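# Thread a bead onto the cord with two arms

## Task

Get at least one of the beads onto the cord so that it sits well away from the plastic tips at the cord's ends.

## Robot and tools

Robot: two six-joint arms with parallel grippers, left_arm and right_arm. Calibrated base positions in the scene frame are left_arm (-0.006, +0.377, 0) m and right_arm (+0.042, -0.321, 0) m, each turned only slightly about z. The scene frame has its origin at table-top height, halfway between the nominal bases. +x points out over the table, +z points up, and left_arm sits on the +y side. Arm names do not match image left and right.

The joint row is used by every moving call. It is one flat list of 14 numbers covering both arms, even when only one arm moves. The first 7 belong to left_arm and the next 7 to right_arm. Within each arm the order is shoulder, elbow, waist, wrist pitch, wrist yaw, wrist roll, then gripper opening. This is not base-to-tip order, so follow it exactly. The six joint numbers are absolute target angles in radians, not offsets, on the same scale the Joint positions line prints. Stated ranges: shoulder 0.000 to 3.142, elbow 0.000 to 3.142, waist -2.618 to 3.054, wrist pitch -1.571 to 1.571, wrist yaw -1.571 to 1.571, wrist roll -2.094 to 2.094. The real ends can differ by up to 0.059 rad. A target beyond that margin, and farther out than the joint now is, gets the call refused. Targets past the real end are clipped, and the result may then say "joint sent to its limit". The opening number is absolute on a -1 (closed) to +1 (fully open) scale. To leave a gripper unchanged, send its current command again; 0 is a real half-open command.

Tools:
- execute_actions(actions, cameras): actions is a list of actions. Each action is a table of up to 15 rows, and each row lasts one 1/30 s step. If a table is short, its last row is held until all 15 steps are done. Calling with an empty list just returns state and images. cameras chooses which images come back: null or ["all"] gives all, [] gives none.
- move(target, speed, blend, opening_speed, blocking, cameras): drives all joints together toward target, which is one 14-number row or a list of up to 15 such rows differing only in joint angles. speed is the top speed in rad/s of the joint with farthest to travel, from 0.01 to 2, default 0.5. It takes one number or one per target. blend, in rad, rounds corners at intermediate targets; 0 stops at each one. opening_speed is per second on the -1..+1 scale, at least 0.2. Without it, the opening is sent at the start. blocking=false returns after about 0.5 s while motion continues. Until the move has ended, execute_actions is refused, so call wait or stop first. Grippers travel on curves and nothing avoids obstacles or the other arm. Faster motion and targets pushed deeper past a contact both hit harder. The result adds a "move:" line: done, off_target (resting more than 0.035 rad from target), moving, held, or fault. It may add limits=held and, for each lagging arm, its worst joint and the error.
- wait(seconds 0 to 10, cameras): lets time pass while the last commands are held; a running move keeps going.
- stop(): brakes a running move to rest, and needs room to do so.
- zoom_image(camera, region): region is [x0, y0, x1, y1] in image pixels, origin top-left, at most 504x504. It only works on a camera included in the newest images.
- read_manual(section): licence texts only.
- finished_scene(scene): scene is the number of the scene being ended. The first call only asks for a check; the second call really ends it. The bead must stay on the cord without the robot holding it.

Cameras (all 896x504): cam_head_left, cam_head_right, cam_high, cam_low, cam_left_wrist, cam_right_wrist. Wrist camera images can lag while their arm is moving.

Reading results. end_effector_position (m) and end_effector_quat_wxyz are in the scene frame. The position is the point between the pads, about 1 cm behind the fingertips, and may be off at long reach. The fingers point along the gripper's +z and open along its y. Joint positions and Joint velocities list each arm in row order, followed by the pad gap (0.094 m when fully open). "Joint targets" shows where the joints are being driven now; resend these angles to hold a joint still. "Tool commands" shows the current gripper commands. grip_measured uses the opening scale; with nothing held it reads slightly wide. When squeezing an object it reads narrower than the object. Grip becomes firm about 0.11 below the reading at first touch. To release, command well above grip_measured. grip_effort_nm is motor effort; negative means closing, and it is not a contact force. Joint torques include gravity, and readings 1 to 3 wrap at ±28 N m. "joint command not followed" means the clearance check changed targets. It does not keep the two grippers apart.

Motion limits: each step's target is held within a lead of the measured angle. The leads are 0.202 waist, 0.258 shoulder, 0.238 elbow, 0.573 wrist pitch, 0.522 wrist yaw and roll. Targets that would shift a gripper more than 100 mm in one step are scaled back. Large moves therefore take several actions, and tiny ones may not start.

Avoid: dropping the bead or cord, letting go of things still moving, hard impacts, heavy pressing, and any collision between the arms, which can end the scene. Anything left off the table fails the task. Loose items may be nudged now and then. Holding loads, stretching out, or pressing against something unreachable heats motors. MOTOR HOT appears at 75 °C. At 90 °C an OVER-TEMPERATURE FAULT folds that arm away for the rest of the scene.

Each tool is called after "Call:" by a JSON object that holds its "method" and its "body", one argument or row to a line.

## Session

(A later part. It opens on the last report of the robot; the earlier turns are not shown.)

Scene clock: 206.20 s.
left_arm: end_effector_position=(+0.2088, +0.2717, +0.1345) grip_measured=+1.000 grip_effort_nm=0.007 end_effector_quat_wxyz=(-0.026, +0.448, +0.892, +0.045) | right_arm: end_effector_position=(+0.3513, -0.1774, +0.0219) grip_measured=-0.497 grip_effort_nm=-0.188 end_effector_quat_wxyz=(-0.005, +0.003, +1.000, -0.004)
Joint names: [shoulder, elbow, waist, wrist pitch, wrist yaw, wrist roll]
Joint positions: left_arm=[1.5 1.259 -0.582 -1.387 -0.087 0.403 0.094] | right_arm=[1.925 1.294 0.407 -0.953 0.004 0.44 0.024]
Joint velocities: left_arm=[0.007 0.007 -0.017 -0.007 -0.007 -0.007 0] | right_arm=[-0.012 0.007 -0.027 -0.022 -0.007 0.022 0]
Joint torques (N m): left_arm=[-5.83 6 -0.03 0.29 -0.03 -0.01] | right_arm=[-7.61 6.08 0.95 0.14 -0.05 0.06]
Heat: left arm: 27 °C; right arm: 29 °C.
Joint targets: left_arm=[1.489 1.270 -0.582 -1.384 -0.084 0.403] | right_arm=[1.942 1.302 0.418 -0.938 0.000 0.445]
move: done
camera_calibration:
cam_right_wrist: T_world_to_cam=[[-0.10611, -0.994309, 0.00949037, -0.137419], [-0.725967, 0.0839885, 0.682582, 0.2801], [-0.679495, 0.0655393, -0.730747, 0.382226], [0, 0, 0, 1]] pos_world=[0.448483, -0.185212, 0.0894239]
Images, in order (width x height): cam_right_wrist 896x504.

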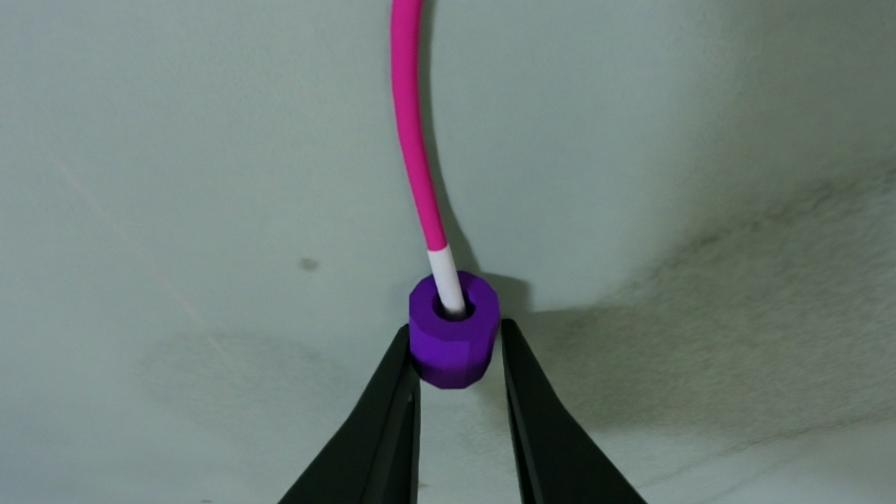

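Call:
{"method": "move", "body": {
  "target": [1.489,1.270,-0.582,-1.384,-0.084,0.403,1,1.942,1.302,0.418,-0.938,0,0.445,-0.66],
  "opening_speed": 0.4,
  "cameras": ["cam_right_wrist"]
}}

Scene clock: 211.90 s.
left_arm: end_effector_position=(+0.2088, +0.2717, +0.1345) grip_measured=+1.000 grip_effort_nm=0.002 end_effector_quat_wxyz=(-0.026, +0.448, +0.892, +0.045) | right_arm: end_effector_position=(+0.3513, -0.1774, +0.0219) grip_measured=-0.619 grip_effort_nm=-1.004 end_effector_quat_wxyz=(-0.005, +0.003, +1.000, -0.004)
Joint names: [shoulder, elbow, waist, wrist pitch, wrist yaw, wrist roll]
Joint positions: left_arm=[1.5 1.259 -0.582 -1.387 -0.087 0.403 0.094] | right_arm=[1.925 1.294 0.407 -0.953 0.004 0.44 0.018]
Joint velocities: left_arm=[-0.027 0.007 -0.027 -0.066 -0.037 0.007 0] | right_arm=[-0.017 0.012 -0.002 -0.007 -0.037 0.007 0]
Joint torques (N m): left_arm=[-5.83 6 -0.05 0.29 -0.03 -0.01] | right_arm=[-7.57 6.09 0.94 0.13 -0.05 0.06]
Heat: left arm: 27 °C; right arm: 29 °C.
Joint targets: left_arm=[1.489 1.270 -0.582 -1.384 -0.084 0.403] | right_arm=[1.942 1.302 0.418 -0.938 0.000 0.445]
move: done
camera_calibration:
cam_right_wrist: T_world_to_cam=[[-0.10611, -0.994309, 0.00949037, -0.137419], [-0.725967, 0.0839885, 0.682582, 0.2801], [-0.679495, 0.0655393, -0.730747, 0.382226], [0, 0, 0, 1]] pos_world=[0.448483, -0.185212, 0.0894239]
Images, in order (width x height): cam_right_wrist 896x504.

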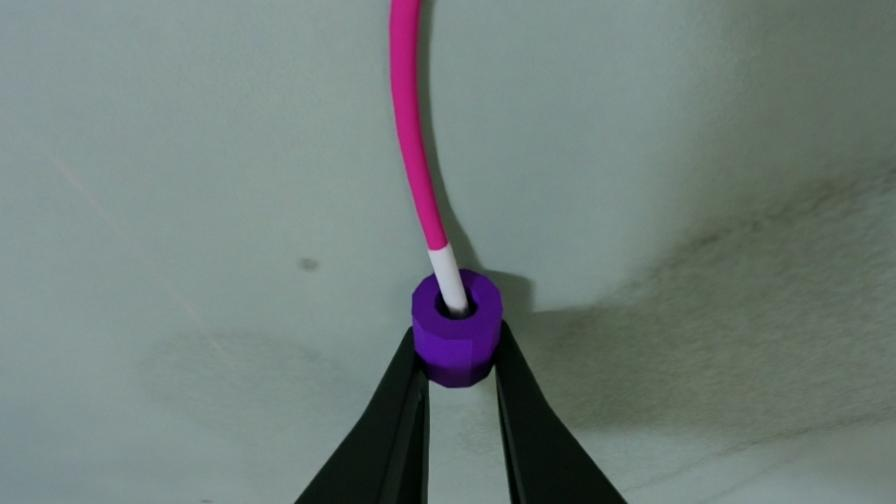

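Call:
{"method": "move", "body": {
  "target": [1.489,1.270,-0.582,-1.384,-0.084,0.403,1,1.960,1.330,0.406,-0.942,0,0.207,-0.68],
  "speed": 0.1,
  "cameras": ["cam_right_wrist","cam_low"]
}}

Call:
{"method": "zoom_image", "body": {
  "camera": "cam_low",
  "region": [300, 250, 500, 350]
}}

Scene clock: 227.70 s.
left_arm: end_effector_position=(+0.2088, +0.2717, +0.1345) grip_measured=+1.000 grip_effort_nm=-0.007 end_effector_quat_wxyz=(-0.026, +0.448, +0.892, +0.045) | right_arm: end_effector_position=(+0.3519, -0.1771, +0.0217) grip_measured=-0.622 grip_effort_nm=-1.057 end_effector_quat_wxyz=(-0.006, -0.110, +0.994, -0.004)
Joint names: [shoulder, elbow, waist, wrist pitch, wrist yaw, wrist roll]
Joint positions: left_arm=[1.5 1.259 -0.582 -1.387 -0.087 0.403 0.094] | right_arm=[1.93 1.301 0.407 -0.957 0.004 0.214 0.018]
Joint velocities: left_arm=[-0.012 -0.007 -0.007 -0.095 -0.066 -0.007 0] | right_arm=[-0.012 0.012 0.017 -0.022 -0.022 -0.066 0]
Joint torques (N m): left_arm=[-5.82 6 -0.05 0.29 -0.04 -0.02] | right_arm=[-6.58 7.91 -0.06 0.13 -0.04 -0.05]
Heat: left arm: 27 °C; right arm: 28 °C.
Joint targets: left_arm=[1.489 1.270 -0.582 -1.384 -0.084 0.403] | right_arm=[1.960 1.330 0.406 -0.942 0.000 0.207]
move: done
camera_calibration:
cam_right_wrist: T_world_to_cam=[[0.119247, -0.992831, 0.00814275, -0.21608], [-0.723224, -0.0812403, 0.685818, 0.250341], [-0.68024, -0.0876709, -0.727727, 0.35555], [0, 0, 0, 1]] pos_world=[0.448679, -0.163022, 0.0888149]
Images, in order (width x height): cam_low 896x504, cam_right_wrist 896x504.

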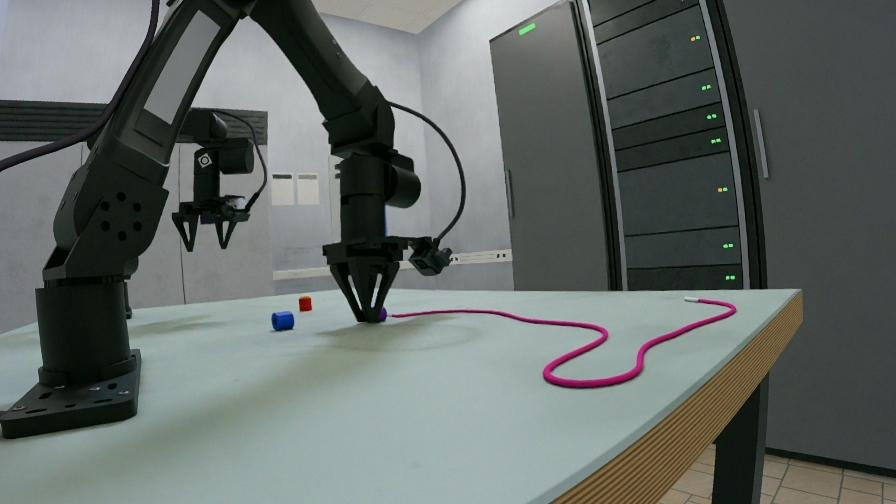

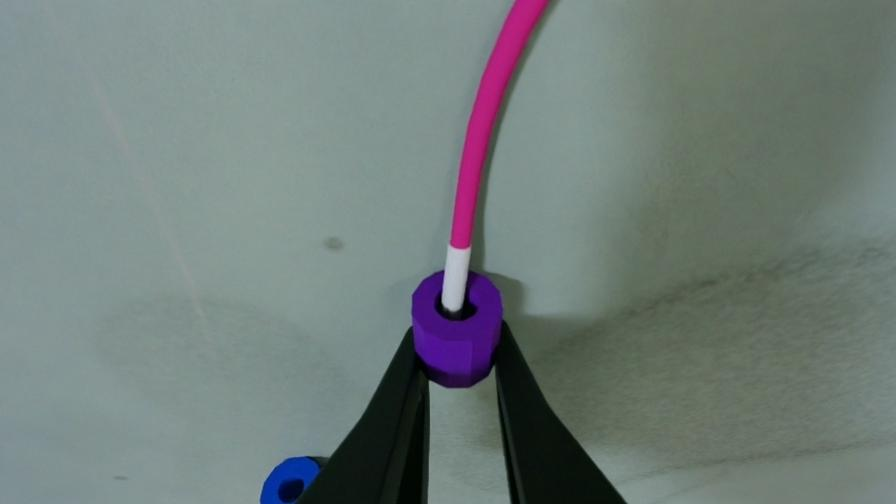

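Scaled by 2.520 from the camera's 896x504 image, which has a finer 1280x720 frame.

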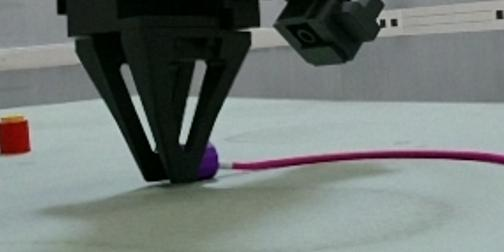

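Call:
{"method": "move", "body": {
  "target": [1.489,1.270,-0.582,-1.384,-0.084,0.403,1,1.992,1.412,0.392,-0.995,0,0.207,-0.68],
  "speed": 0.1,
  "cameras": ["cam_right_wrist","cam_low"]
}}

Call:
{"method": "zoom_image", "body": {
  "camera": "cam_low",
  "region": [300, 250, 500, 350]
}}

Scene clock: 239.00 s.
left_arm: end_effector_position=(+0.2088, +0.2717, +0.1345) grip_measured=+1.000 grip_effort_nm=-0.002 end_effector_quat_wxyz=(-0.026, +0.448, +0.892, +0.045) | right_arm: end_effector_position=(+0.3667, -0.1727, +0.0248) grip_measured=-0.622 grip_effort_nm=-1.053 end_effector_quat_wxyz=(-0.003, -0.108, +0.994, -0.003)
Joint names: [shoulder, elbow, waist, wrist pitch, wrist yaw, wrist roll]
Joint positions: left_arm=[1.5 1.259 -0.582 -1.387 -0.087 0.403 0.094] | right_arm=[1.973 1.375 0.401 -0.98 0.004 0.212 0.018]
Joint velocities: left_arm=[-0.007 0.007 -0.022 -0.022 -0.037 -0.007 0] | right_arm=[0.002 0.012 -0.017 -0.066 -0.037 -0.081 -0.001]
Joint torques (N m): left_arm=[-5.83 6 -0.03 0.29 -0.03 -0.01] | right_arm=[-7.95 8.51 -0.77 -0.14 -0.04 -0.03]
Heat: left arm: 27 °C; right arm: 28 °C.
Joint targets: left_arm=[1.489 1.270 -0.582 -1.384 -0.084 0.403] | right_arm=[1.992 1.412 0.392 -0.995 0.000 0.207]
move: off_target (right_arm); right_arm: the elbow is farthest, 0.037 rad from its target
camera_calibration:
cam_right_wrist: T_world_to_cam=[[0.115411, -0.993301, 0.00576682, -0.212047], [-0.728256, -0.0806642, 0.680542, 0.26138], [-0.675518, -0.0827414, -0.732687, 0.367527], [0, 0, 0, 1]] pos_world=[0.463095, -0.159133, 0.092625]
Images, in order (width x height): cam_low 896x504, cam_right_wrist 896x504.

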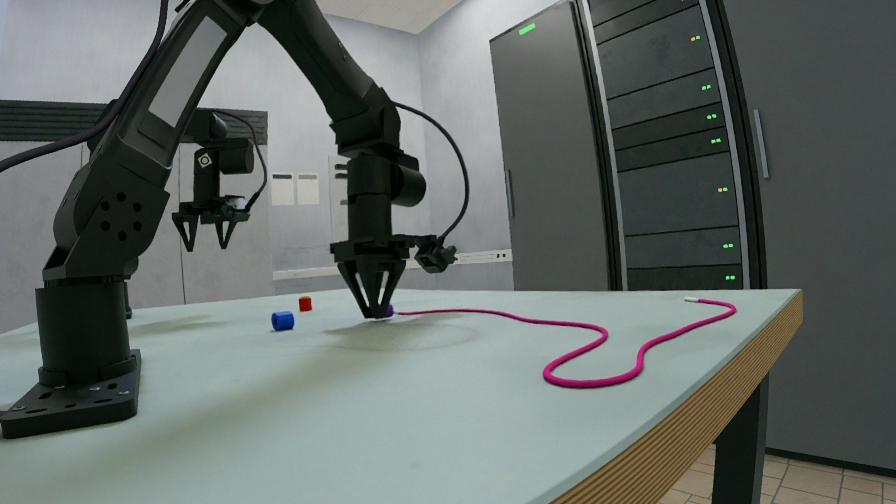

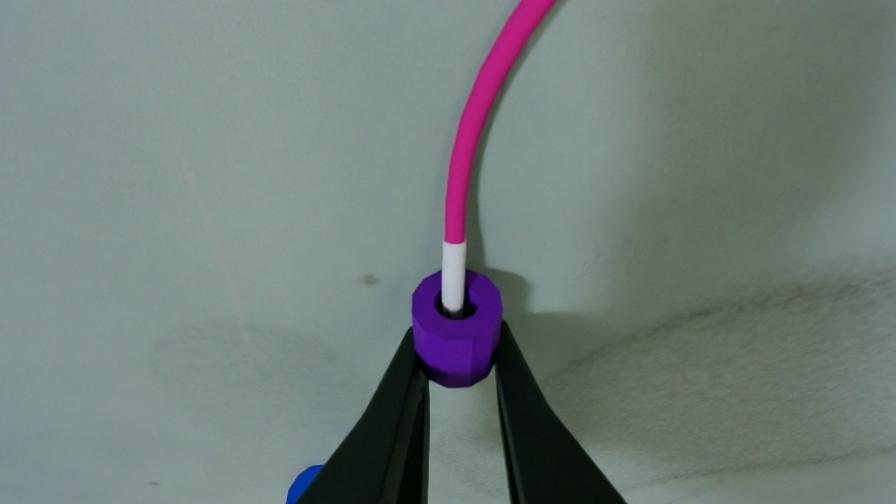

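Scaled by 2.520 from the camera's 896x504 image, which has a finer 1280x720 frame.

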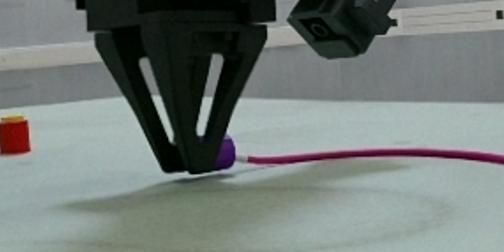

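Call:
{"method": "zoom_image", "body": {
  "camera": "cam_right_wrist",
  "region": [400, 230, 520, 400]
}}

Scaled by 2.965 from the camera's 896x504 image, which has a finer 1280x720 frame.

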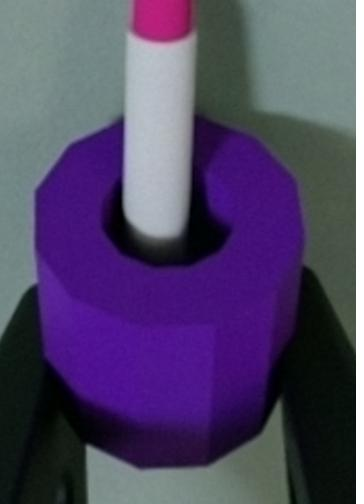

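Call:
{"method": "move", "body": {
  "target": [
    [1.489,1.270,-0.582,-1.384,-0.084,0.403,1,1.86,1.198,0.427,-0.915,0,0.207,-0.68],
    [1.489,1.270,-0.1,-1.384,-0.084,0.403,1,1.784,1.392,0.427,-1.179,0,0.207,-0.68],
    [1.489,1.270,0.1,-1.384,-0.084,0.403,1,2.025,1.66,1.062,-1.21,0,-0.481,-0.68]
  ],
  "speed": 0.5,
  "cameras": ["cam_right_wrist","cam_high"]
}}

Call:
{"method": "move", "body": {
  "target": [1.489,1.270,0.1,-1.384,-0.084,0.403,1,2.075,1.498,1.062,-1.0,0,-0.481,-0.68],
  "speed": 0.2,
  "cameras": ["cam_right_wrist","cam_low"]
}}

Scene clock: 348.30 s.
left_arm: end_effector_position=(+0.2277, +0.4291, +0.1345) grip_measured=+1.000 grip_effort_nm=-0.002 end_effector_quat_wxyz=(-0.039, +0.128, +0.990, +0.034) | right_arm: end_effector_position=(+0.2142, +0.0146, +0.0724) grip_measured=-0.622 grip_effort_nm=-1.057 end_effector_quat_wxyz=(+0.006, +0.707, -0.707, +0.003)
Joint names: [shoulder, elbow, waist, wrist pitch, wrist yaw, wrist roll]
Joint positions: left_arm=[1.5 1.259 0.092 -1.387 -0.086 0.403 0.094] | right_arm=[2.007 1.62 1.067 -1.195 0.002 -0.475 0.018]
Joint velocities: left_arm=[-0.002 0.007 0.002 0.022 -0.051 -0.007 0] | right_arm=[0.002 -0.027 0.002 -0.007 -0.007 -0.022 -0.001]
Joint torques (N m): left_arm=[-5.81 6 0.59 0.29 -0.04 -0.01] | right_arm=[-8.65 9.09 -0.53 -0.14 -0.03 -0.05]
Heat: left arm: 27 °C; right arm: 30 °C.
Joint targets: left_arm=[1.489 1.270 0.100 -1.384 -0.084 0.403] | right_arm=[2.025 1.660 1.062 -1.210 0.000 -0.481]
move: off_target (right_arm); right_arm: the elbow is farthest, 0.040 rad from its target
camera_calibration:
cam_right_wrist: T_world_to_cam=[[0.994832, -0.101507, -0.00245453, -0.209523], [-0.0722618, -0.724777, 0.685184, 0.00162261], [-0.0713301, -0.681465, -0.728366, 0.193879], [0, 0, 0, 1]] pos_world=[0.222387, 0.11203, 0.139589]
Images, in order (width x height): cam_high 896x504, cam_right_wrist 896x504.

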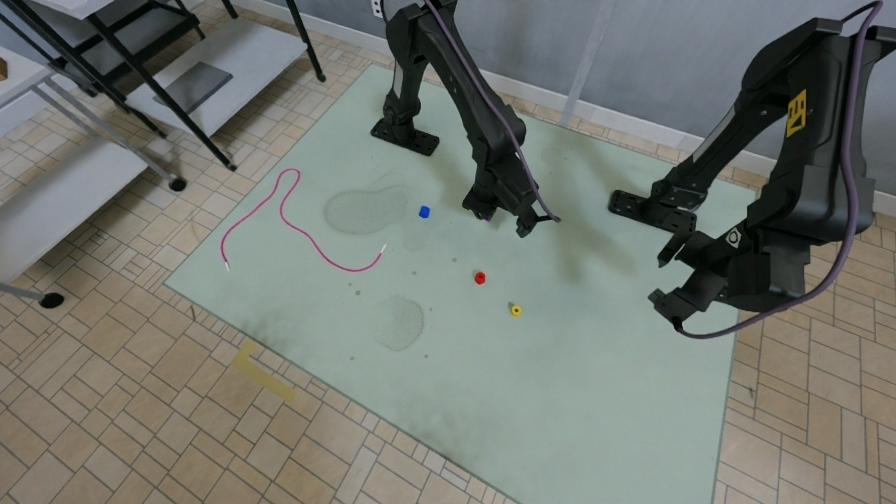

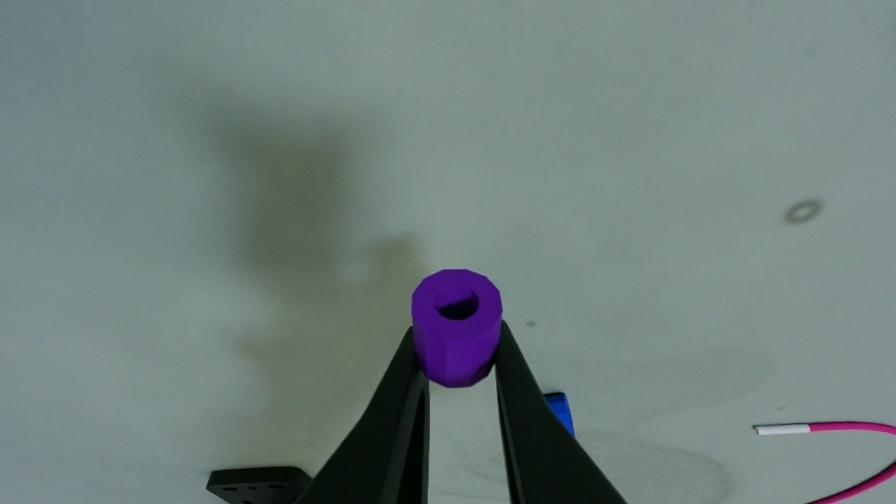

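Scene clock: 349.97 s.
left_arm: end_effector_position=(+0.2277, +0.4291, +0.1345) grip_measured=+1.000 grip_effort_nm=0.002 end_effector_quat_wxyz=(-0.039, +0.128, +0.990, +0.034) | right_arm: end_effector_position=(+0.2176, +0.0212, +0.0283) grip_measured=-0.622 grip_effort_nm=-1.057 end_effector_quat_wxyz=(-0.002, +0.707, -0.707, +0.000)
Joint names: [shoulder, elbow, waist, wrist pitch, wrist yaw, wrist roll]
Joint positions: left_arm=[1.5 1.259 0.092 -1.387 -0.086 0.403 0.094] | right_arm=[2.058 1.515 1.067 -1.024 0.002 -0.476 0.018]
Joint velocities: left_arm=[-0.012 -0.002 -0.012 -0.037 0.066 0.007 0] | right_arm=[-0.012 0.002 -0.012 0.037 -0.125 0.037 0.001]
Joint torques (N m): left_arm=[-5.82 5.98 0.61 0.29 -0.03 -0.01] | right_arm=[-8.98 4.52 -0.46 0.22 -0.04 -0.04]
Heat: left arm: 27 °C; right arm: 30 °C.
Joint targets: left_arm=[1.489 1.270 0.100 -1.384 -0.084 0.403] | right_arm=[2.075 1.498 1.062 -1.000 0.000 -0.481]
move: done
camera_calibration:
cam_right_wrist: T_world_to_cam=[[0.994905, -0.100756, 0.00354715, -0.212515], [-0.0768119, -0.734742, 0.673984, 0.0383406], [-0.0653018, -0.670823, -0.738737, 0.165181], [0, 0, 0, 1]] pos_world=[0.225164, 0.117565, 0.0969383]
Images, in order (width x height): cam_low 896x504, cam_right_wrist 896x504.

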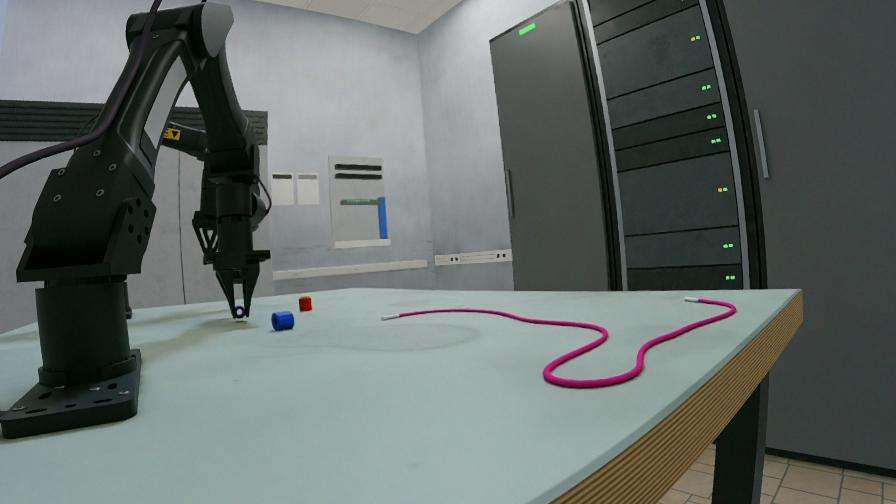

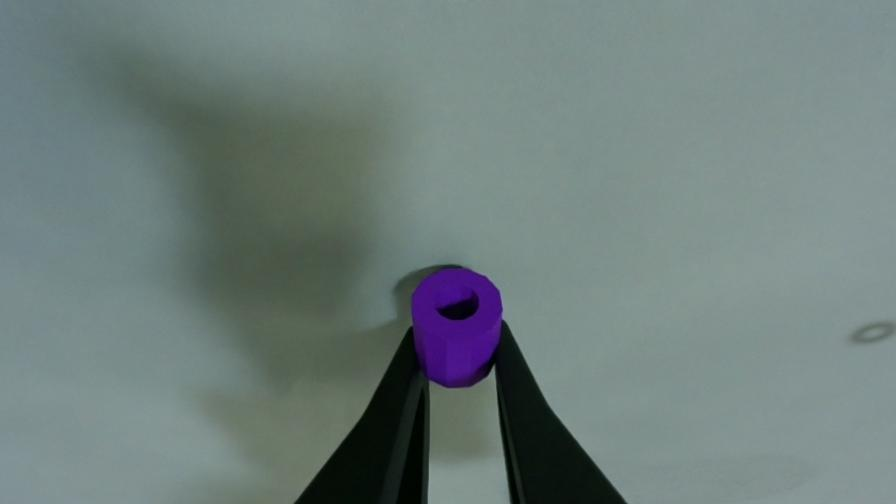

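Call:
{"method": "move", "body": {
  "target": [1.489,1.270,0.1,-1.384,-0.084,0.403,1,2.082,1.483,1.062,-0.98,0,-0.481,-0.68],
  "speed": 0.1,
  "cameras": ["cam_low"]
}}

Call:
{"method": "zoom_image", "body": {
  "camera": "cam_low",
  "region": [200, 270, 300, 340]
}}

Scene clock: 357.57 s.
left_arm: end_effector_position=(+0.2277, +0.4291, +0.1345) grip_measured=+1.000 grip_effort_nm=0.002 end_effector_quat_wxyz=(-0.039, +0.128, +0.990, +0.034) | right_arm: end_effector_position=(+0.2175, +0.0211, +0.0237) grip_measured=-0.622 grip_effort_nm=-1.053 end_effector_quat_wxyz=(-0.003, +0.707, -0.707, +0.000)
Joint names: [shoulder, elbow, waist, wrist pitch, wrist yaw, wrist roll]
Joint positions: left_arm=[1.5 1.259 0.092 -1.387 -0.086 0.403 0.094] | right_arm=[2.062 1.502 1.067 -1.005 0.002 -0.476 0.018]
Joint velocities: left_arm=[0.007 0.007 0.002 -0.037 0.066 0.022 0] | right_arm=[0.002 -0.007 -0.002 0.022 0.081 0.037 0]
Joint torques (N m): left_arm=[-5.83 5.98 0.61 0.28 -0.04 -0.01] | right_arm=[-8.73 4.34 -0.4 0.3 -0.02 -0.03]
Heat: left arm: 26 °C; right arm: 29 °C.
Joint targets: left_arm=[1.489 1.270 0.100 -1.384 -0.084 0.403] | right_arm=[2.082 1.483 1.062 -0.980 0.000 -0.481]
move: done
Images, in order (width x height): cam_low 896x504.

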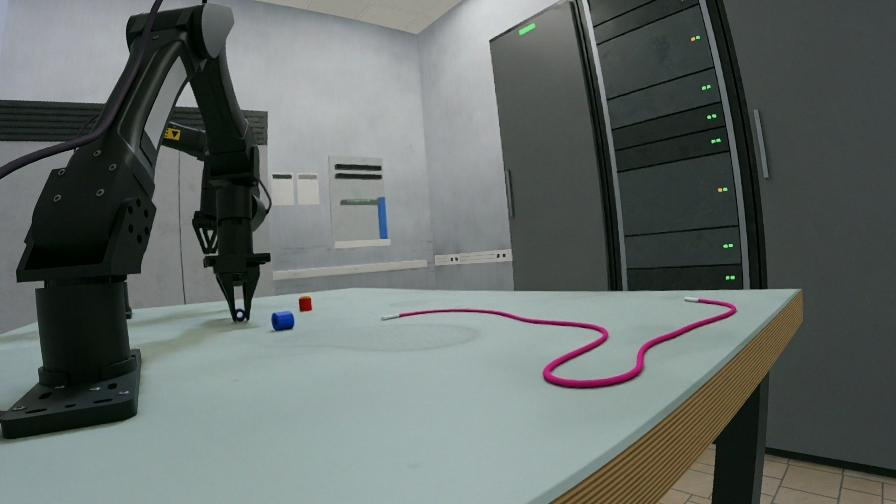

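Scaled by 5.040 from the camera's 896x504 image, which has a finer 1280x720 frame.

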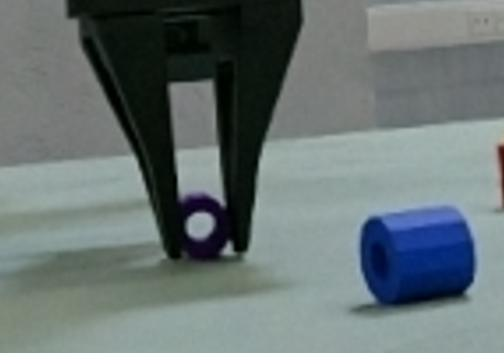

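Call:
{"method": "move", "body": {
  "target": [1.489,1.270,0.1,-1.384,-0.084,0.403,1,2.082,1.483,1.062,-0.98,0,-0.481,0],
  "opening_speed": 0.6,
  "cameras": []
}}

Call:
{"method": "move", "body": {
  "target": [
    [1.489,1.270,0.1,-1.384,-0.084,0.403,1,2.025,1.66,1.062,-1.21,0,-0.481,0],
    [1.489,1.270,0.1,-1.384,-0.084,0.403,1,1.913,1.57,0.381,-1.24,0,0.406,0]
  ],
  "cameras": ["cam_right_wrist","cam_high","cam_head_right"]
}}

Scene clock: 369.17 s.
left_arm: end_effector_position=(+0.2277, +0.4291, +0.1345) grip_measured=+1.000 grip_effort_nm=0.002 end_effector_quat_wxyz=(-0.039, +0.128, +0.990, +0.034) | right_arm: end_effector_position=(+0.2178, +0.0216, +0.0237) grip_measured=-0.003 grip_effort_nm=0.134 end_effector_quat_wxyz=(-0.004, +0.707, -0.707, +0.000)
Joint names: [shoulder, elbow, waist, wrist pitch, wrist yaw, wrist roll]
Joint positions: left_arm=[1.5 1.259 0.092 -1.387 -0.086 0.403 0.094] | right_arm=[2.062 1.502 1.067 -1.003 0.002 -0.476 0.047]
Joint velocities: left_arm=[-0.017 -0.007 -0.022 0.037 -0.051 -0.037 0] | right_arm=[0.007 -0.002 0.017 -0.022 -0.051 -0.022 0]
Joint torques (N m): left_arm=[-5.82 5.98 0.61 0.29 -0.04 -0.01] | right_arm=[-8.77 4.38 -0.5 0.25 -0.03 -0.04]
Heat: left arm: 26 °C; right arm: 30 °C.
Joint targets: left_arm=[1.489 1.270 0.100 -1.384 -0.084 0.403] | right_arm=[2.082 1.483 1.062 -0.980 0.000 -0.481]
move: done
No camera images: "cameras" was empty.

Scene clock: 372.30 s.
left_arm: end_effector_position=(+0.2277, +0.4291, +0.1345) grip_measured=+1.000 grip_effort_nm=0.002 end_effector_quat_wxyz=(-0.039, +0.128, +0.990, +0.034) | right_arm: end_effector_position=(+0.3754, -0.1767, +0.0827) grip_measured=-0.003 grip_effort_nm=0.134 end_effector_quat_wxyz=(-0.010, -0.004, +1.000, -0.005)
Joint names: [shoulder, elbow, waist, wrist pitch, wrist yaw, wrist roll]
Joint positions: left_arm=[1.5 1.259 0.092 -1.387 -0.086 0.403 0.094] | right_arm=[1.957 1.589 0.379 -1.225 0.001 0.4 0.047]
Joint velocities: left_arm=[-0.017 -0.022 -0.012 -0.037 0.066 -0.037 0] | right_arm=[-0.012 -0.002 0.007 0.037 0.022 0.022 -0.001]
Joint torques (N m): left_arm=[-5.79 6 0.61 0.29 -0.03 -0.01] | right_arm=[-13.07 4.56 0.25 -0.19 -0.01 0.09]
Heat: left arm: 26 °C; right arm: 31 °C.
Joint targets: left_arm=[1.489 1.270 0.100 -1.384 -0.084 0.403] | right_arm=[1.913 1.570 0.381 -1.240 0.000 0.406]
move: off_target (right_arm); right_arm: the shoulder is farthest, 0.044 rad from its target
camera_calibration:
cam_right_wrist: T_world_to_cam=[[-0.0935259, -0.99555, 0.0115545, -0.139841], [-0.719756, 0.075626, 0.690096, 0.251641], [-0.687899, 0.0562254, -0.723626, 0.443936], [0, 0, 0, 1]] pos_world=[0.473425, -0.183209, 0.149202]
Images, in order (width x height): cam_head_right 896x504, cam_high 896x504, cam_right_wrist 896x504.

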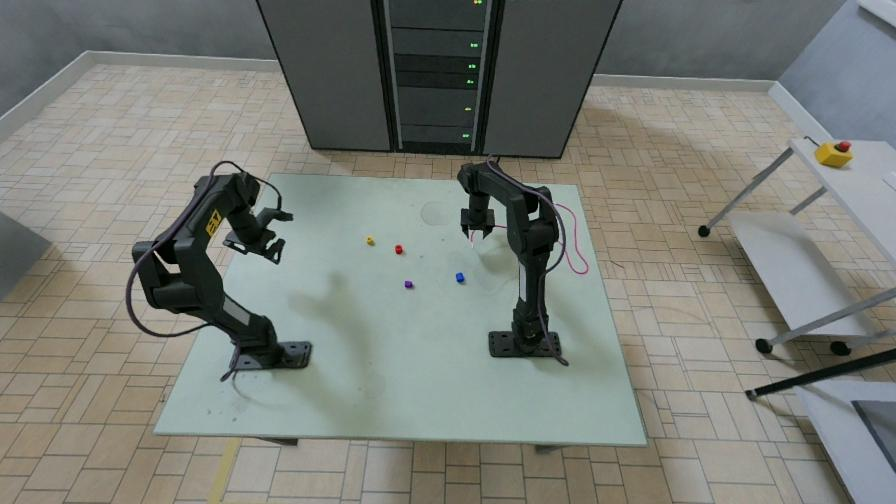

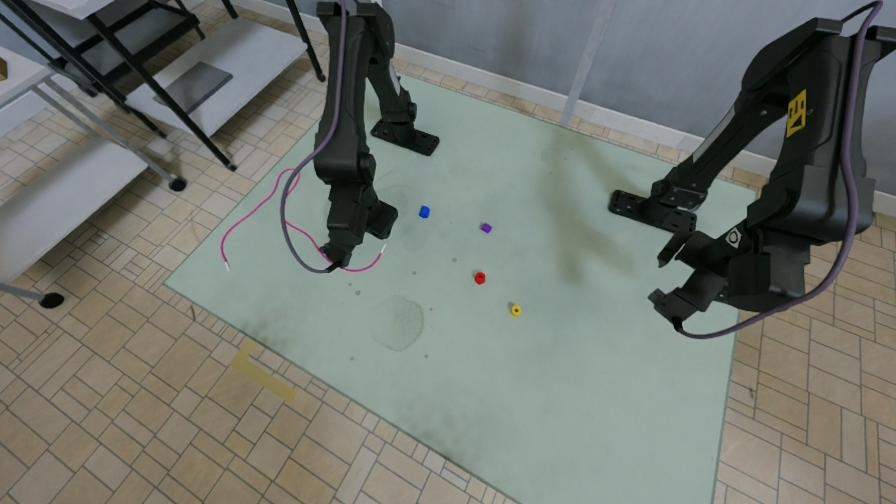

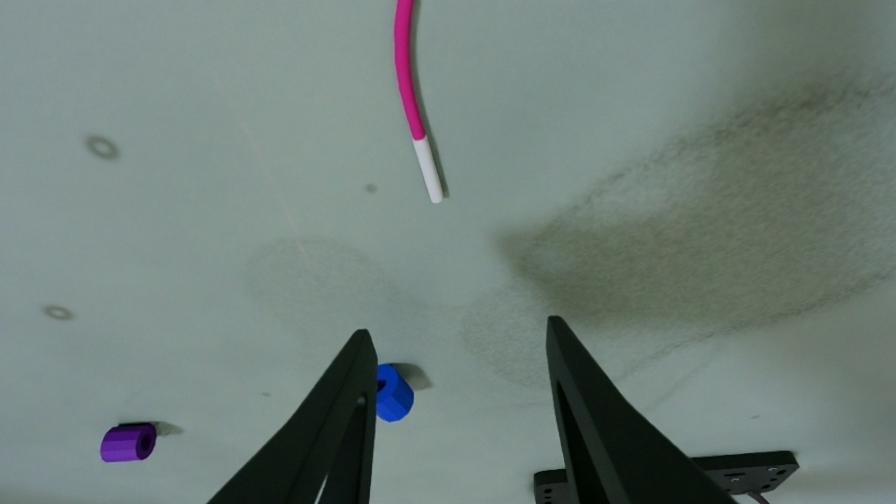

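Call:
{"method": "move", "body": {
  "target": [1.489,1.270,0.1,-1.384,-0.084,0.403,1,2.1,1.64,0.386,-1.11,0,0.29,-0.3],
  "cameras": ["cam_right_wrist"]
}}

Scene clock: 391.30 s.
left_arm: end_effector_position=(+0.2277, +0.4291, +0.1345) grip_measured=+1.000 grip_effort_nm=0.002 end_effector_quat_wxyz=(-0.039, +0.128, +0.990, +0.034) | right_arm: end_effector_position=(+0.3927, -0.1693, +0.0359) grip_measured=-0.297 grip_effort_nm=-0.188 end_effector_quat_wxyz=(-0.026, -0.056, +0.998, -0.010)
Joint names: [shoulder, elbow, waist, wrist pitch, wrist yaw, wrist roll]
Joint positions: left_arm=[1.5 1.259 0.092 -1.387 -0.086 0.403 0.094] | right_arm=[2.096 1.603 0.379 -1.133 0.001 0.295 0.033]
Joint velocities: left_arm=[-0.007 -0.007 -0.012 -0.022 0.037 0.007 0] | right_arm=[0.002 -0.027 -0.002 -0.007 -0.095 -0.066 0]
Joint torques (N m): left_arm=[-5.82 5.98 0.59 0.29 -0.04 -0.01] | right_arm=[-10.19 8.66 0.55 0.13 -0.02 -0.04]
Heat: left arm: 26 °C; right arm: 32 °C.
Joint targets: left_arm=[1.489 1.270 0.100 -1.384 -0.084 0.403] | right_arm=[2.100 1.640 0.386 -1.110 0.000 0.290]
move: off_target (right_arm); right_arm: the elbow is farthest, 0.037 rad from its target
camera_calibration:
cam_right_wrist: T_world_to_cam=[[0.0113175, -0.99969, 0.0221583, -0.172538], [-0.701807, 0.0078436, 0.712324, 0.276445], [-0.712277, -0.0236125, -0.701501, 0.416809], [0, 0, 0, 1]] pos_world=[0.492847, -0.164811, 0.0992973]
Images, in order (width x height): cam_right_wrist 896x504.

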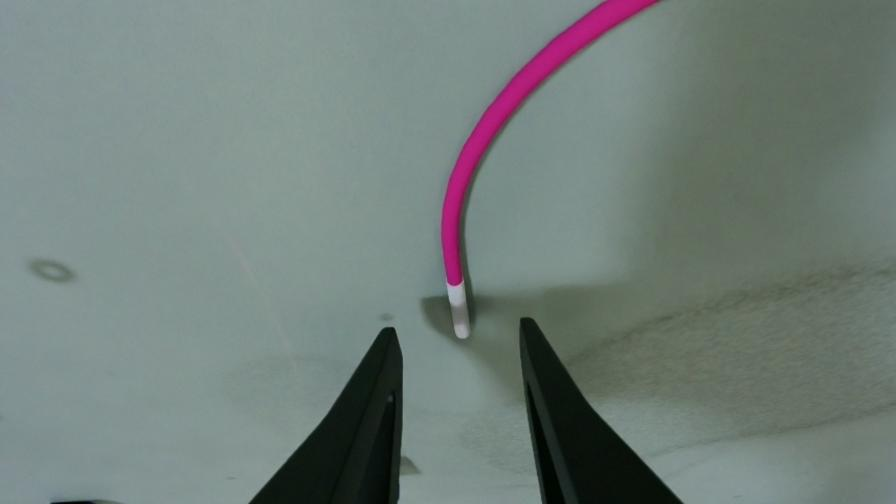

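Call:
{"method": "move", "body": {
  "target": [1.489,1.270,0.1,-1.384,-0.084,0.403,1,2.095,1.513,0.386,-0.992,0,0.29,-0.3],
  "cameras": ["cam_right_wrist"],
  "speed": 0.2
}}

Call:
{"method": "move", "body": {
  "target": [1.489,1.270,0.1,-1.384,-0.084,0.403,1,2.095,1.513,0.386,-0.992,0,0.29,-0.94],
  "cameras": ["cam_right_wrist","cam_low"],
  "opening_speed": 0.5
}}

Scene clock: 403.37 s.
left_arm: end_effector_position=(+0.2277, +0.4291, +0.1345) grip_measured=+1.000 grip_effort_nm=0.002 end_effector_quat_wxyz=(-0.039, +0.128, +0.990, +0.034) | right_arm: end_effector_position=(+0.3972, -0.1667, +0.0223) grip_measured=-0.297 grip_effort_nm=-0.178 end_effector_quat_wxyz=(-0.009, -0.057, +0.998, -0.002)
Joint names: [shoulder, elbow, waist, wrist pitch, wrist yaw, wrist roll]
Joint positions: left_arm=[1.5 1.259 0.092 -1.387 -0.086 0.403 0.094] | right_arm=[2.096 1.548 0.379 -1.042 -0.002 0.293 0.033]
Joint velocities: left_arm=[-0.007 -0.007 -0.002 0.051 0.037 -0.022 0] | right_arm=[0.007 -0.002 -0.007 0.007 0.051 0.007 0.001]
Joint torques (N m): left_arm=[-5.81 6 0.59 0.29 -0.04 -0.01] | right_arm=[-10.61 3.21 0.58 0.48 0.03 -0.01]
Heat: left arm: 26 °C; right arm: 32 °C.
Joint targets: left_arm=[1.489 1.270 0.100 -1.384 -0.084 0.403] | right_arm=[2.095 1.513 0.386 -0.992 0.000 0.290]
move: off_target (right_arm); right_arm: the wrist pitch is farthest, 0.050 rad from its target
camera_calibration:
cam_right_wrist: T_world_to_cam=[[0.012664, -0.999907, 0.00498391, -0.169867], [-0.72417, -0.00573457, 0.689597, 0.296438], [-0.689505, -0.0123423, -0.724176, 0.403843], [0, 0, 0, 1]] pos_world=[0.495275, -0.163167, 0.0888767]
Images, in order (width x height): cam_right_wrist 896x504.

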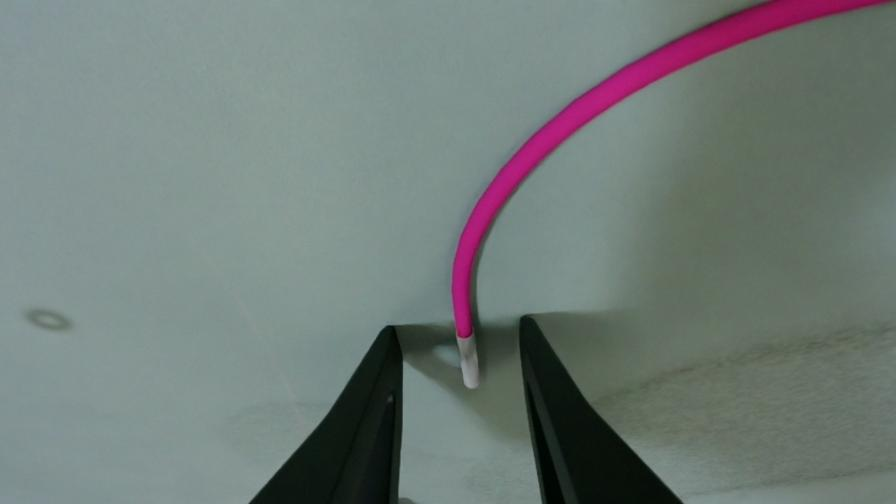

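Scene clock: 404.87 s.
left_arm: end_effector_position=(+0.2277, +0.4291, +0.1345) grip_measured=+1.000 grip_effort_nm=0.002 end_effector_quat_wxyz=(-0.039, +0.128, +0.990, +0.034) | right_arm: end_effector_position=(+0.3990, -0.1609, +0.0223) grip_measured=-0.926 grip_effort_nm=-0.969 end_effector_quat_wxyz=(-0.005, -0.059, +0.998, +0.008)
Joint names: [shoulder, elbow, waist, wrist pitch, wrist yaw, wrist roll]
Joint positions: left_arm=[1.5 1.259 0.092 -1.387 -0.086 0.403 0.094] | right_arm=[2.096 1.548 0.384 -1.026 -0.019 0.293 0.003]
Joint velocities: left_arm=[0.017 0.002 0.002 0.022 -0.11 0.022 0] | right_arm=[-0.012 -0.002 -0.007 -0.007 0.007 0.037 -0.001]
Joint torques (N m): left_arm=[-5.82 5.98 0.61 0.29 -0.04 -0.01] | right_arm=[-10.61 3.19 0.25 0.33 0.17 -0.03]
Heat: left arm: 26 °C; right arm: 32 °C.
Joint targets: left_arm=[1.489 1.270 0.100 -1.384 -0.084 0.403] | right_arm=[2.095 1.513 0.386 -0.992 0.000 0.290]
move: done
camera_calibration:
cam_right_wrist: T_world_to_cam=[[0.0171113, -0.99972, -0.0163181, -0.165398], [-0.729721, -0.0236438, 0.683337, 0.29728], [-0.683531, 0.000214866, -0.729921, 0.40493], [0, 0, 0, 1]] pos_world=[0.496544, -0.15841, 0.089726]
Images, in order (width x height): cam_low 896x504, cam_right_wrist 896x504.

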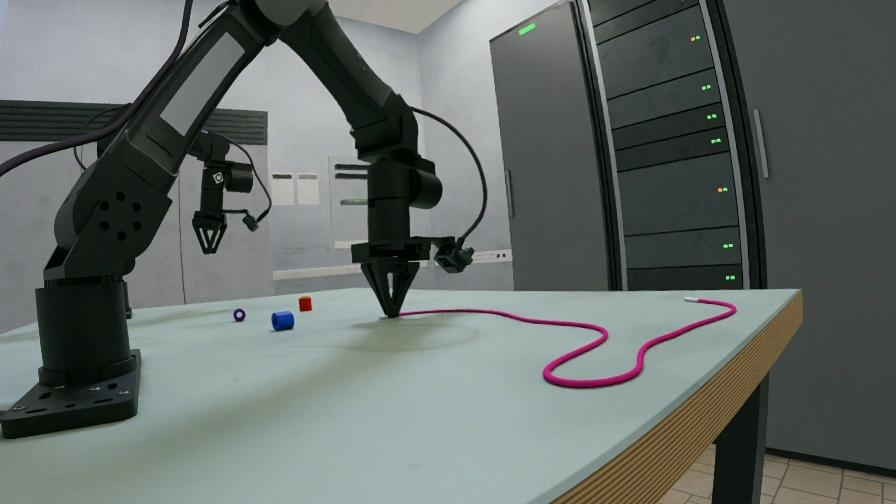

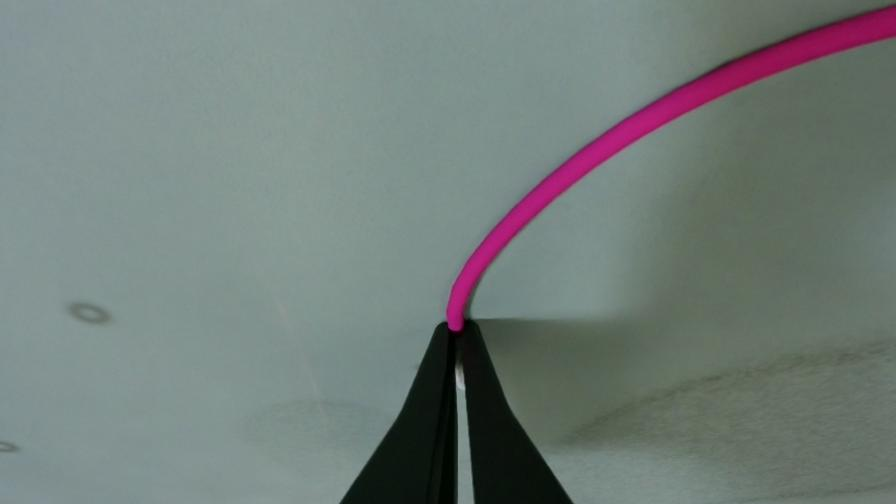

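Call:
{"method": "move", "body": {
  "target": [2.1655,1.8903,-1.064,-1.296,0,0.563,0,2.095,1.513,0.386,-0.992,0,0.29,-0.94],
  "speed": 0.6,
  "cameras": ["cam_left_wrist","cam_high"]
}}

Scene clock: 487.90 s.
left_arm: end_effector_position=(+0.2120, +0.0291, +0.0799) grip_measured=+0.002 grip_effort_nm=-0.105 end_effector_quat_wxyz=(-0.009, +0.708, +0.706, +0.005) | right_arm: end_effector_position=(+0.3990, -0.1609, +0.0223) grip_measured=-0.931 grip_effort_nm=-1.057 end_effector_quat_wxyz=(-0.005, -0.059, +0.998, +0.008)
Joint names: [shoulder, elbow, waist, wrist pitch, wrist yaw, wrist roll]
Joint positions: left_arm=[2.148 1.863 -1.072 -1.304 -0.006 0.558 0.047] | right_arm=[2.096 1.548 0.384 -1.026 -0.019 0.293 0.003]
Joint velocities: left_arm=[0.002 -0.002 -0.012 -0.051 0.007 0.051 -0.001] | right_arm=[-0.017 0.002 0.007 0.051 -0.037 -0.007 0.001]
Joint torques (N m): left_arm=[-9.5 7.43 0.66 0.38 0.03 0.06] | right_arm=[-10.63 3.21 0.24 0.34 0.16 -0.04]
Heat: left arm: 26 °C; right arm: 35 °C.
Joint targets: left_arm=[2.166 1.890 -1.064 -1.296 0.000 0.563] | right_arm=[2.095 1.513 0.386 -0.992 0.000 0.290]
move: done
camera_calibration:
cam_left_wrist: T_world_to_cam=[[-0.991227, 0.131815, 0.00972698, 0.209907], [0.102101, 0.716892, 0.689668, -0.0717006], [0.0839354, 0.68461, -0.724061, 0.133315], [0, 0, 0, 1]] pos_world=[0.204196, -0.0675358, 0.143936]
Images, in order (width x height): cam_high 896x504, cam_left_wrist 896x504.

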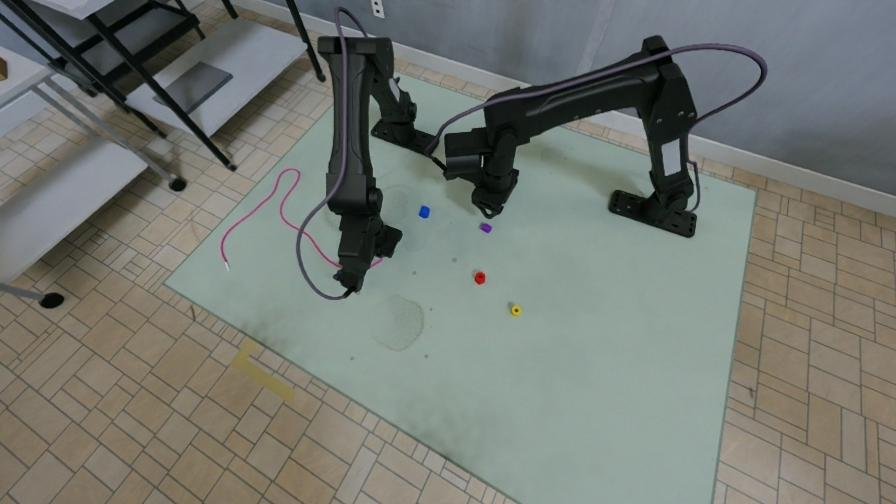

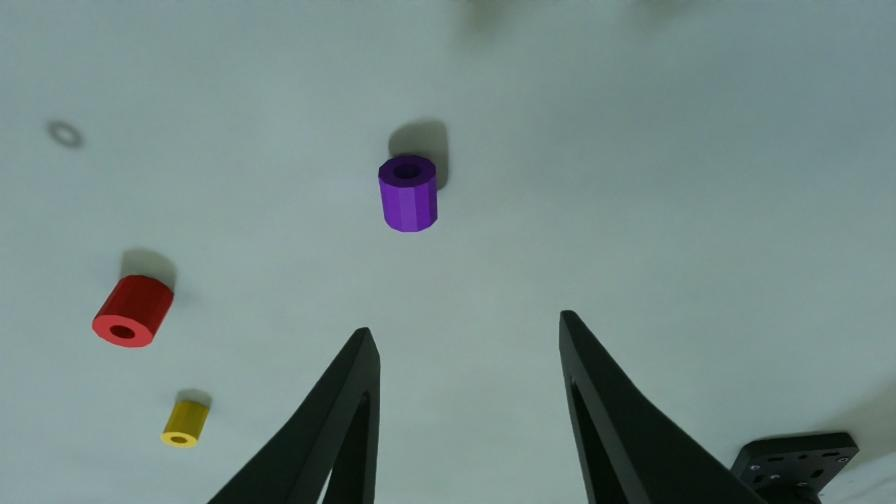

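Call:
{"method": "move", "body": {
  "target": [2.221,1.760,-1.028,-1.122,0,0.595,0,2.095,1.513,0.386,-0.992,0,0.29,-0.94],
  "speed": 0.4,
  "cameras": ["cam_left_wrist"]
}}

Scene clock: 502.97 s.
left_arm: end_effector_position=(+0.2307, +0.0302, +0.0304) grip_measured=+0.002 grip_effort_nm=-0.095 end_effector_quat_wxyz=(-0.006, +0.705, +0.709, +0.004) | right_arm: end_effector_position=(+0.3990, -0.1609, +0.0223) grip_measured=-0.931 grip_effort_nm=-1.057 end_effector_quat_wxyz=(-0.005, -0.059, +0.998, +0.008)
Joint names: [shoulder, elbow, waist, wrist pitch, wrist yaw, wrist roll]
Joint positions: left_arm=[2.208 1.76 -1.033 -1.136 -0.006 0.59 0.047] | right_arm=[2.096 1.548 0.384 -1.026 -0.019 0.293 0.003]
Joint velocities: left_arm=[-0.007 0.002 0.012 -0.051 0.051 0.007 -0.001] | right_arm=[-0.007 -0.012 0.002 -0.066 -0.007 -0.007 0]
Joint torques (N m): left_arm=[-10.22 5.19 0.42 0.42 0.04 0.01] | right_arm=[-10.59 3.19 0.23 0.35 0.17 0]
Heat: left arm: 27 °C; right arm: 35 °C.
Joint targets: left_arm=[2.221 1.760 -1.028 -1.122 0.000 0.595] | right_arm=[2.095 1.513 0.386 -0.992 0.000 0.290]
move: done
camera_calibration:
cam_left_wrist: T_world_to_cam=[[-0.99218, 0.124667, 0.00603892, 0.229382], [0.0948225, 0.721432, 0.685962, -0.0385992], [0.08116, 0.681171, -0.727612, 0.0959916], [0, 0, 0, 1]] pos_world=[0.223457, -0.0661362, 0.094937]
Images, in order (width x height): cam_left_wrist 896x504.

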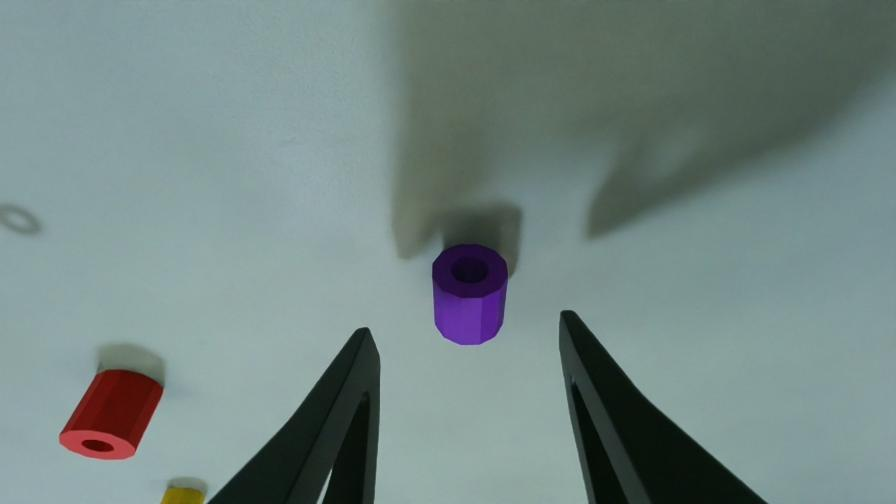

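Call:
{"method": "move", "body": {
  "target": [2.223,1.724,-1.028,-1.073,0,0.595,0,2.095,1.513,0.386,-0.992,0,0.29,-0.94],
  "speed": 0.1,
  "cameras": ["cam_left_wrist"]
}}

Call:
{"method": "zoom_image", "body": {
  "camera": "cam_left_wrist",
  "region": [300, 200, 640, 400]
}}

Scene clock: 516.33 s.
left_arm: end_effector_position=(+0.2322, +0.0279, +0.0228) grip_measured=+0.002 grip_effort_nm=-0.095 end_effector_quat_wxyz=(+0.003, +0.706, +0.709, +0.002) | right_arm: end_effector_position=(+0.3990, -0.1609, +0.0223) grip_measured=-0.931 grip_effort_nm=-1.057 end_effector_quat_wxyz=(-0.005, -0.059, +0.998, +0.008)
Joint names: [shoulder, elbow, waist, wrist pitch, wrist yaw, wrist roll]
Joint positions: left_arm=[2.208 1.729 -1.033 -1.087 -0.006 0.59 0.047] | right_arm=[2.096 1.548 0.384 -1.026 -0.019 0.293 0.003]
Joint velocities: left_arm=[-0.012 -0.017 -0.007 -0.051 -0.022 -0.066 -0.001] | right_arm=[0.022 -0.002 0.007 -0.051 -0.066 -0.007 -0.001]
Joint torques (N m): left_arm=[-10.07 4.78 0.4 0.47 0.03 0.04] | right_arm=[-10.54 3.25 0.17 0.34 0.17 -0.01]
Heat: left arm: 28 °C; right arm: 35 °C.
Joint targets: left_arm=[2.223 1.724 -1.028 -1.073 0.000 0.595] | right_arm=[2.095 1.513 0.386 -0.992 0.000 0.290]
move: done
camera_calibration:
cam_left_wrist: T_world_to_cam=[[-0.992134, 0.125047, -0.00577421, 0.231476], [0.0882641, 0.731514, 0.67609, -0.0304166], [0.088767, 0.670262, -0.736797, 0.0906126], [0, 0, 0, 1]] pos_world=[0.224297, -0.0674295, 0.088664]
Images, in order (width x height): cam_left_wrist 896x504.

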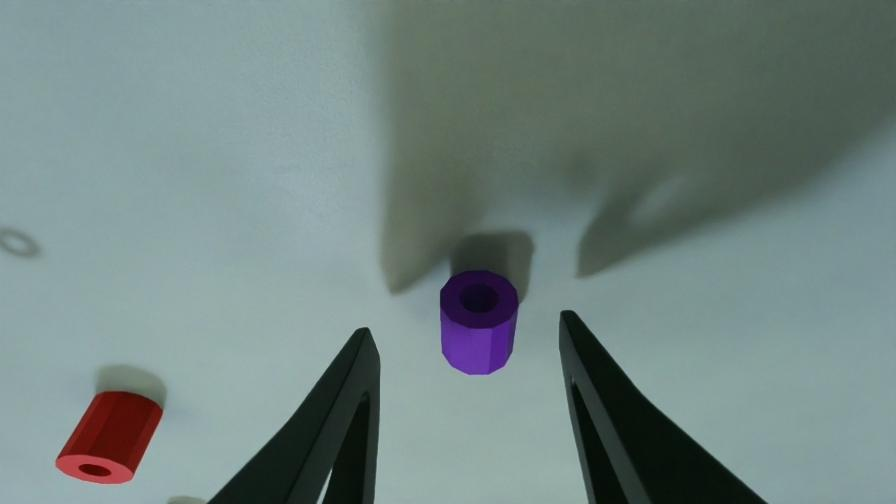

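Scaled by 1.482 from the camera's 896x504 image, which has a finer 1280x720 frame.

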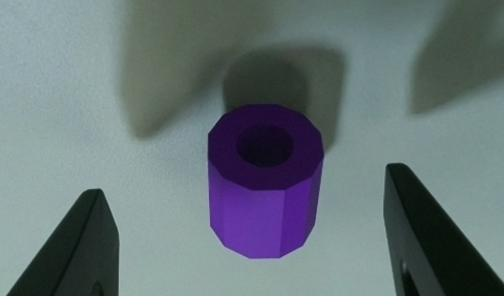

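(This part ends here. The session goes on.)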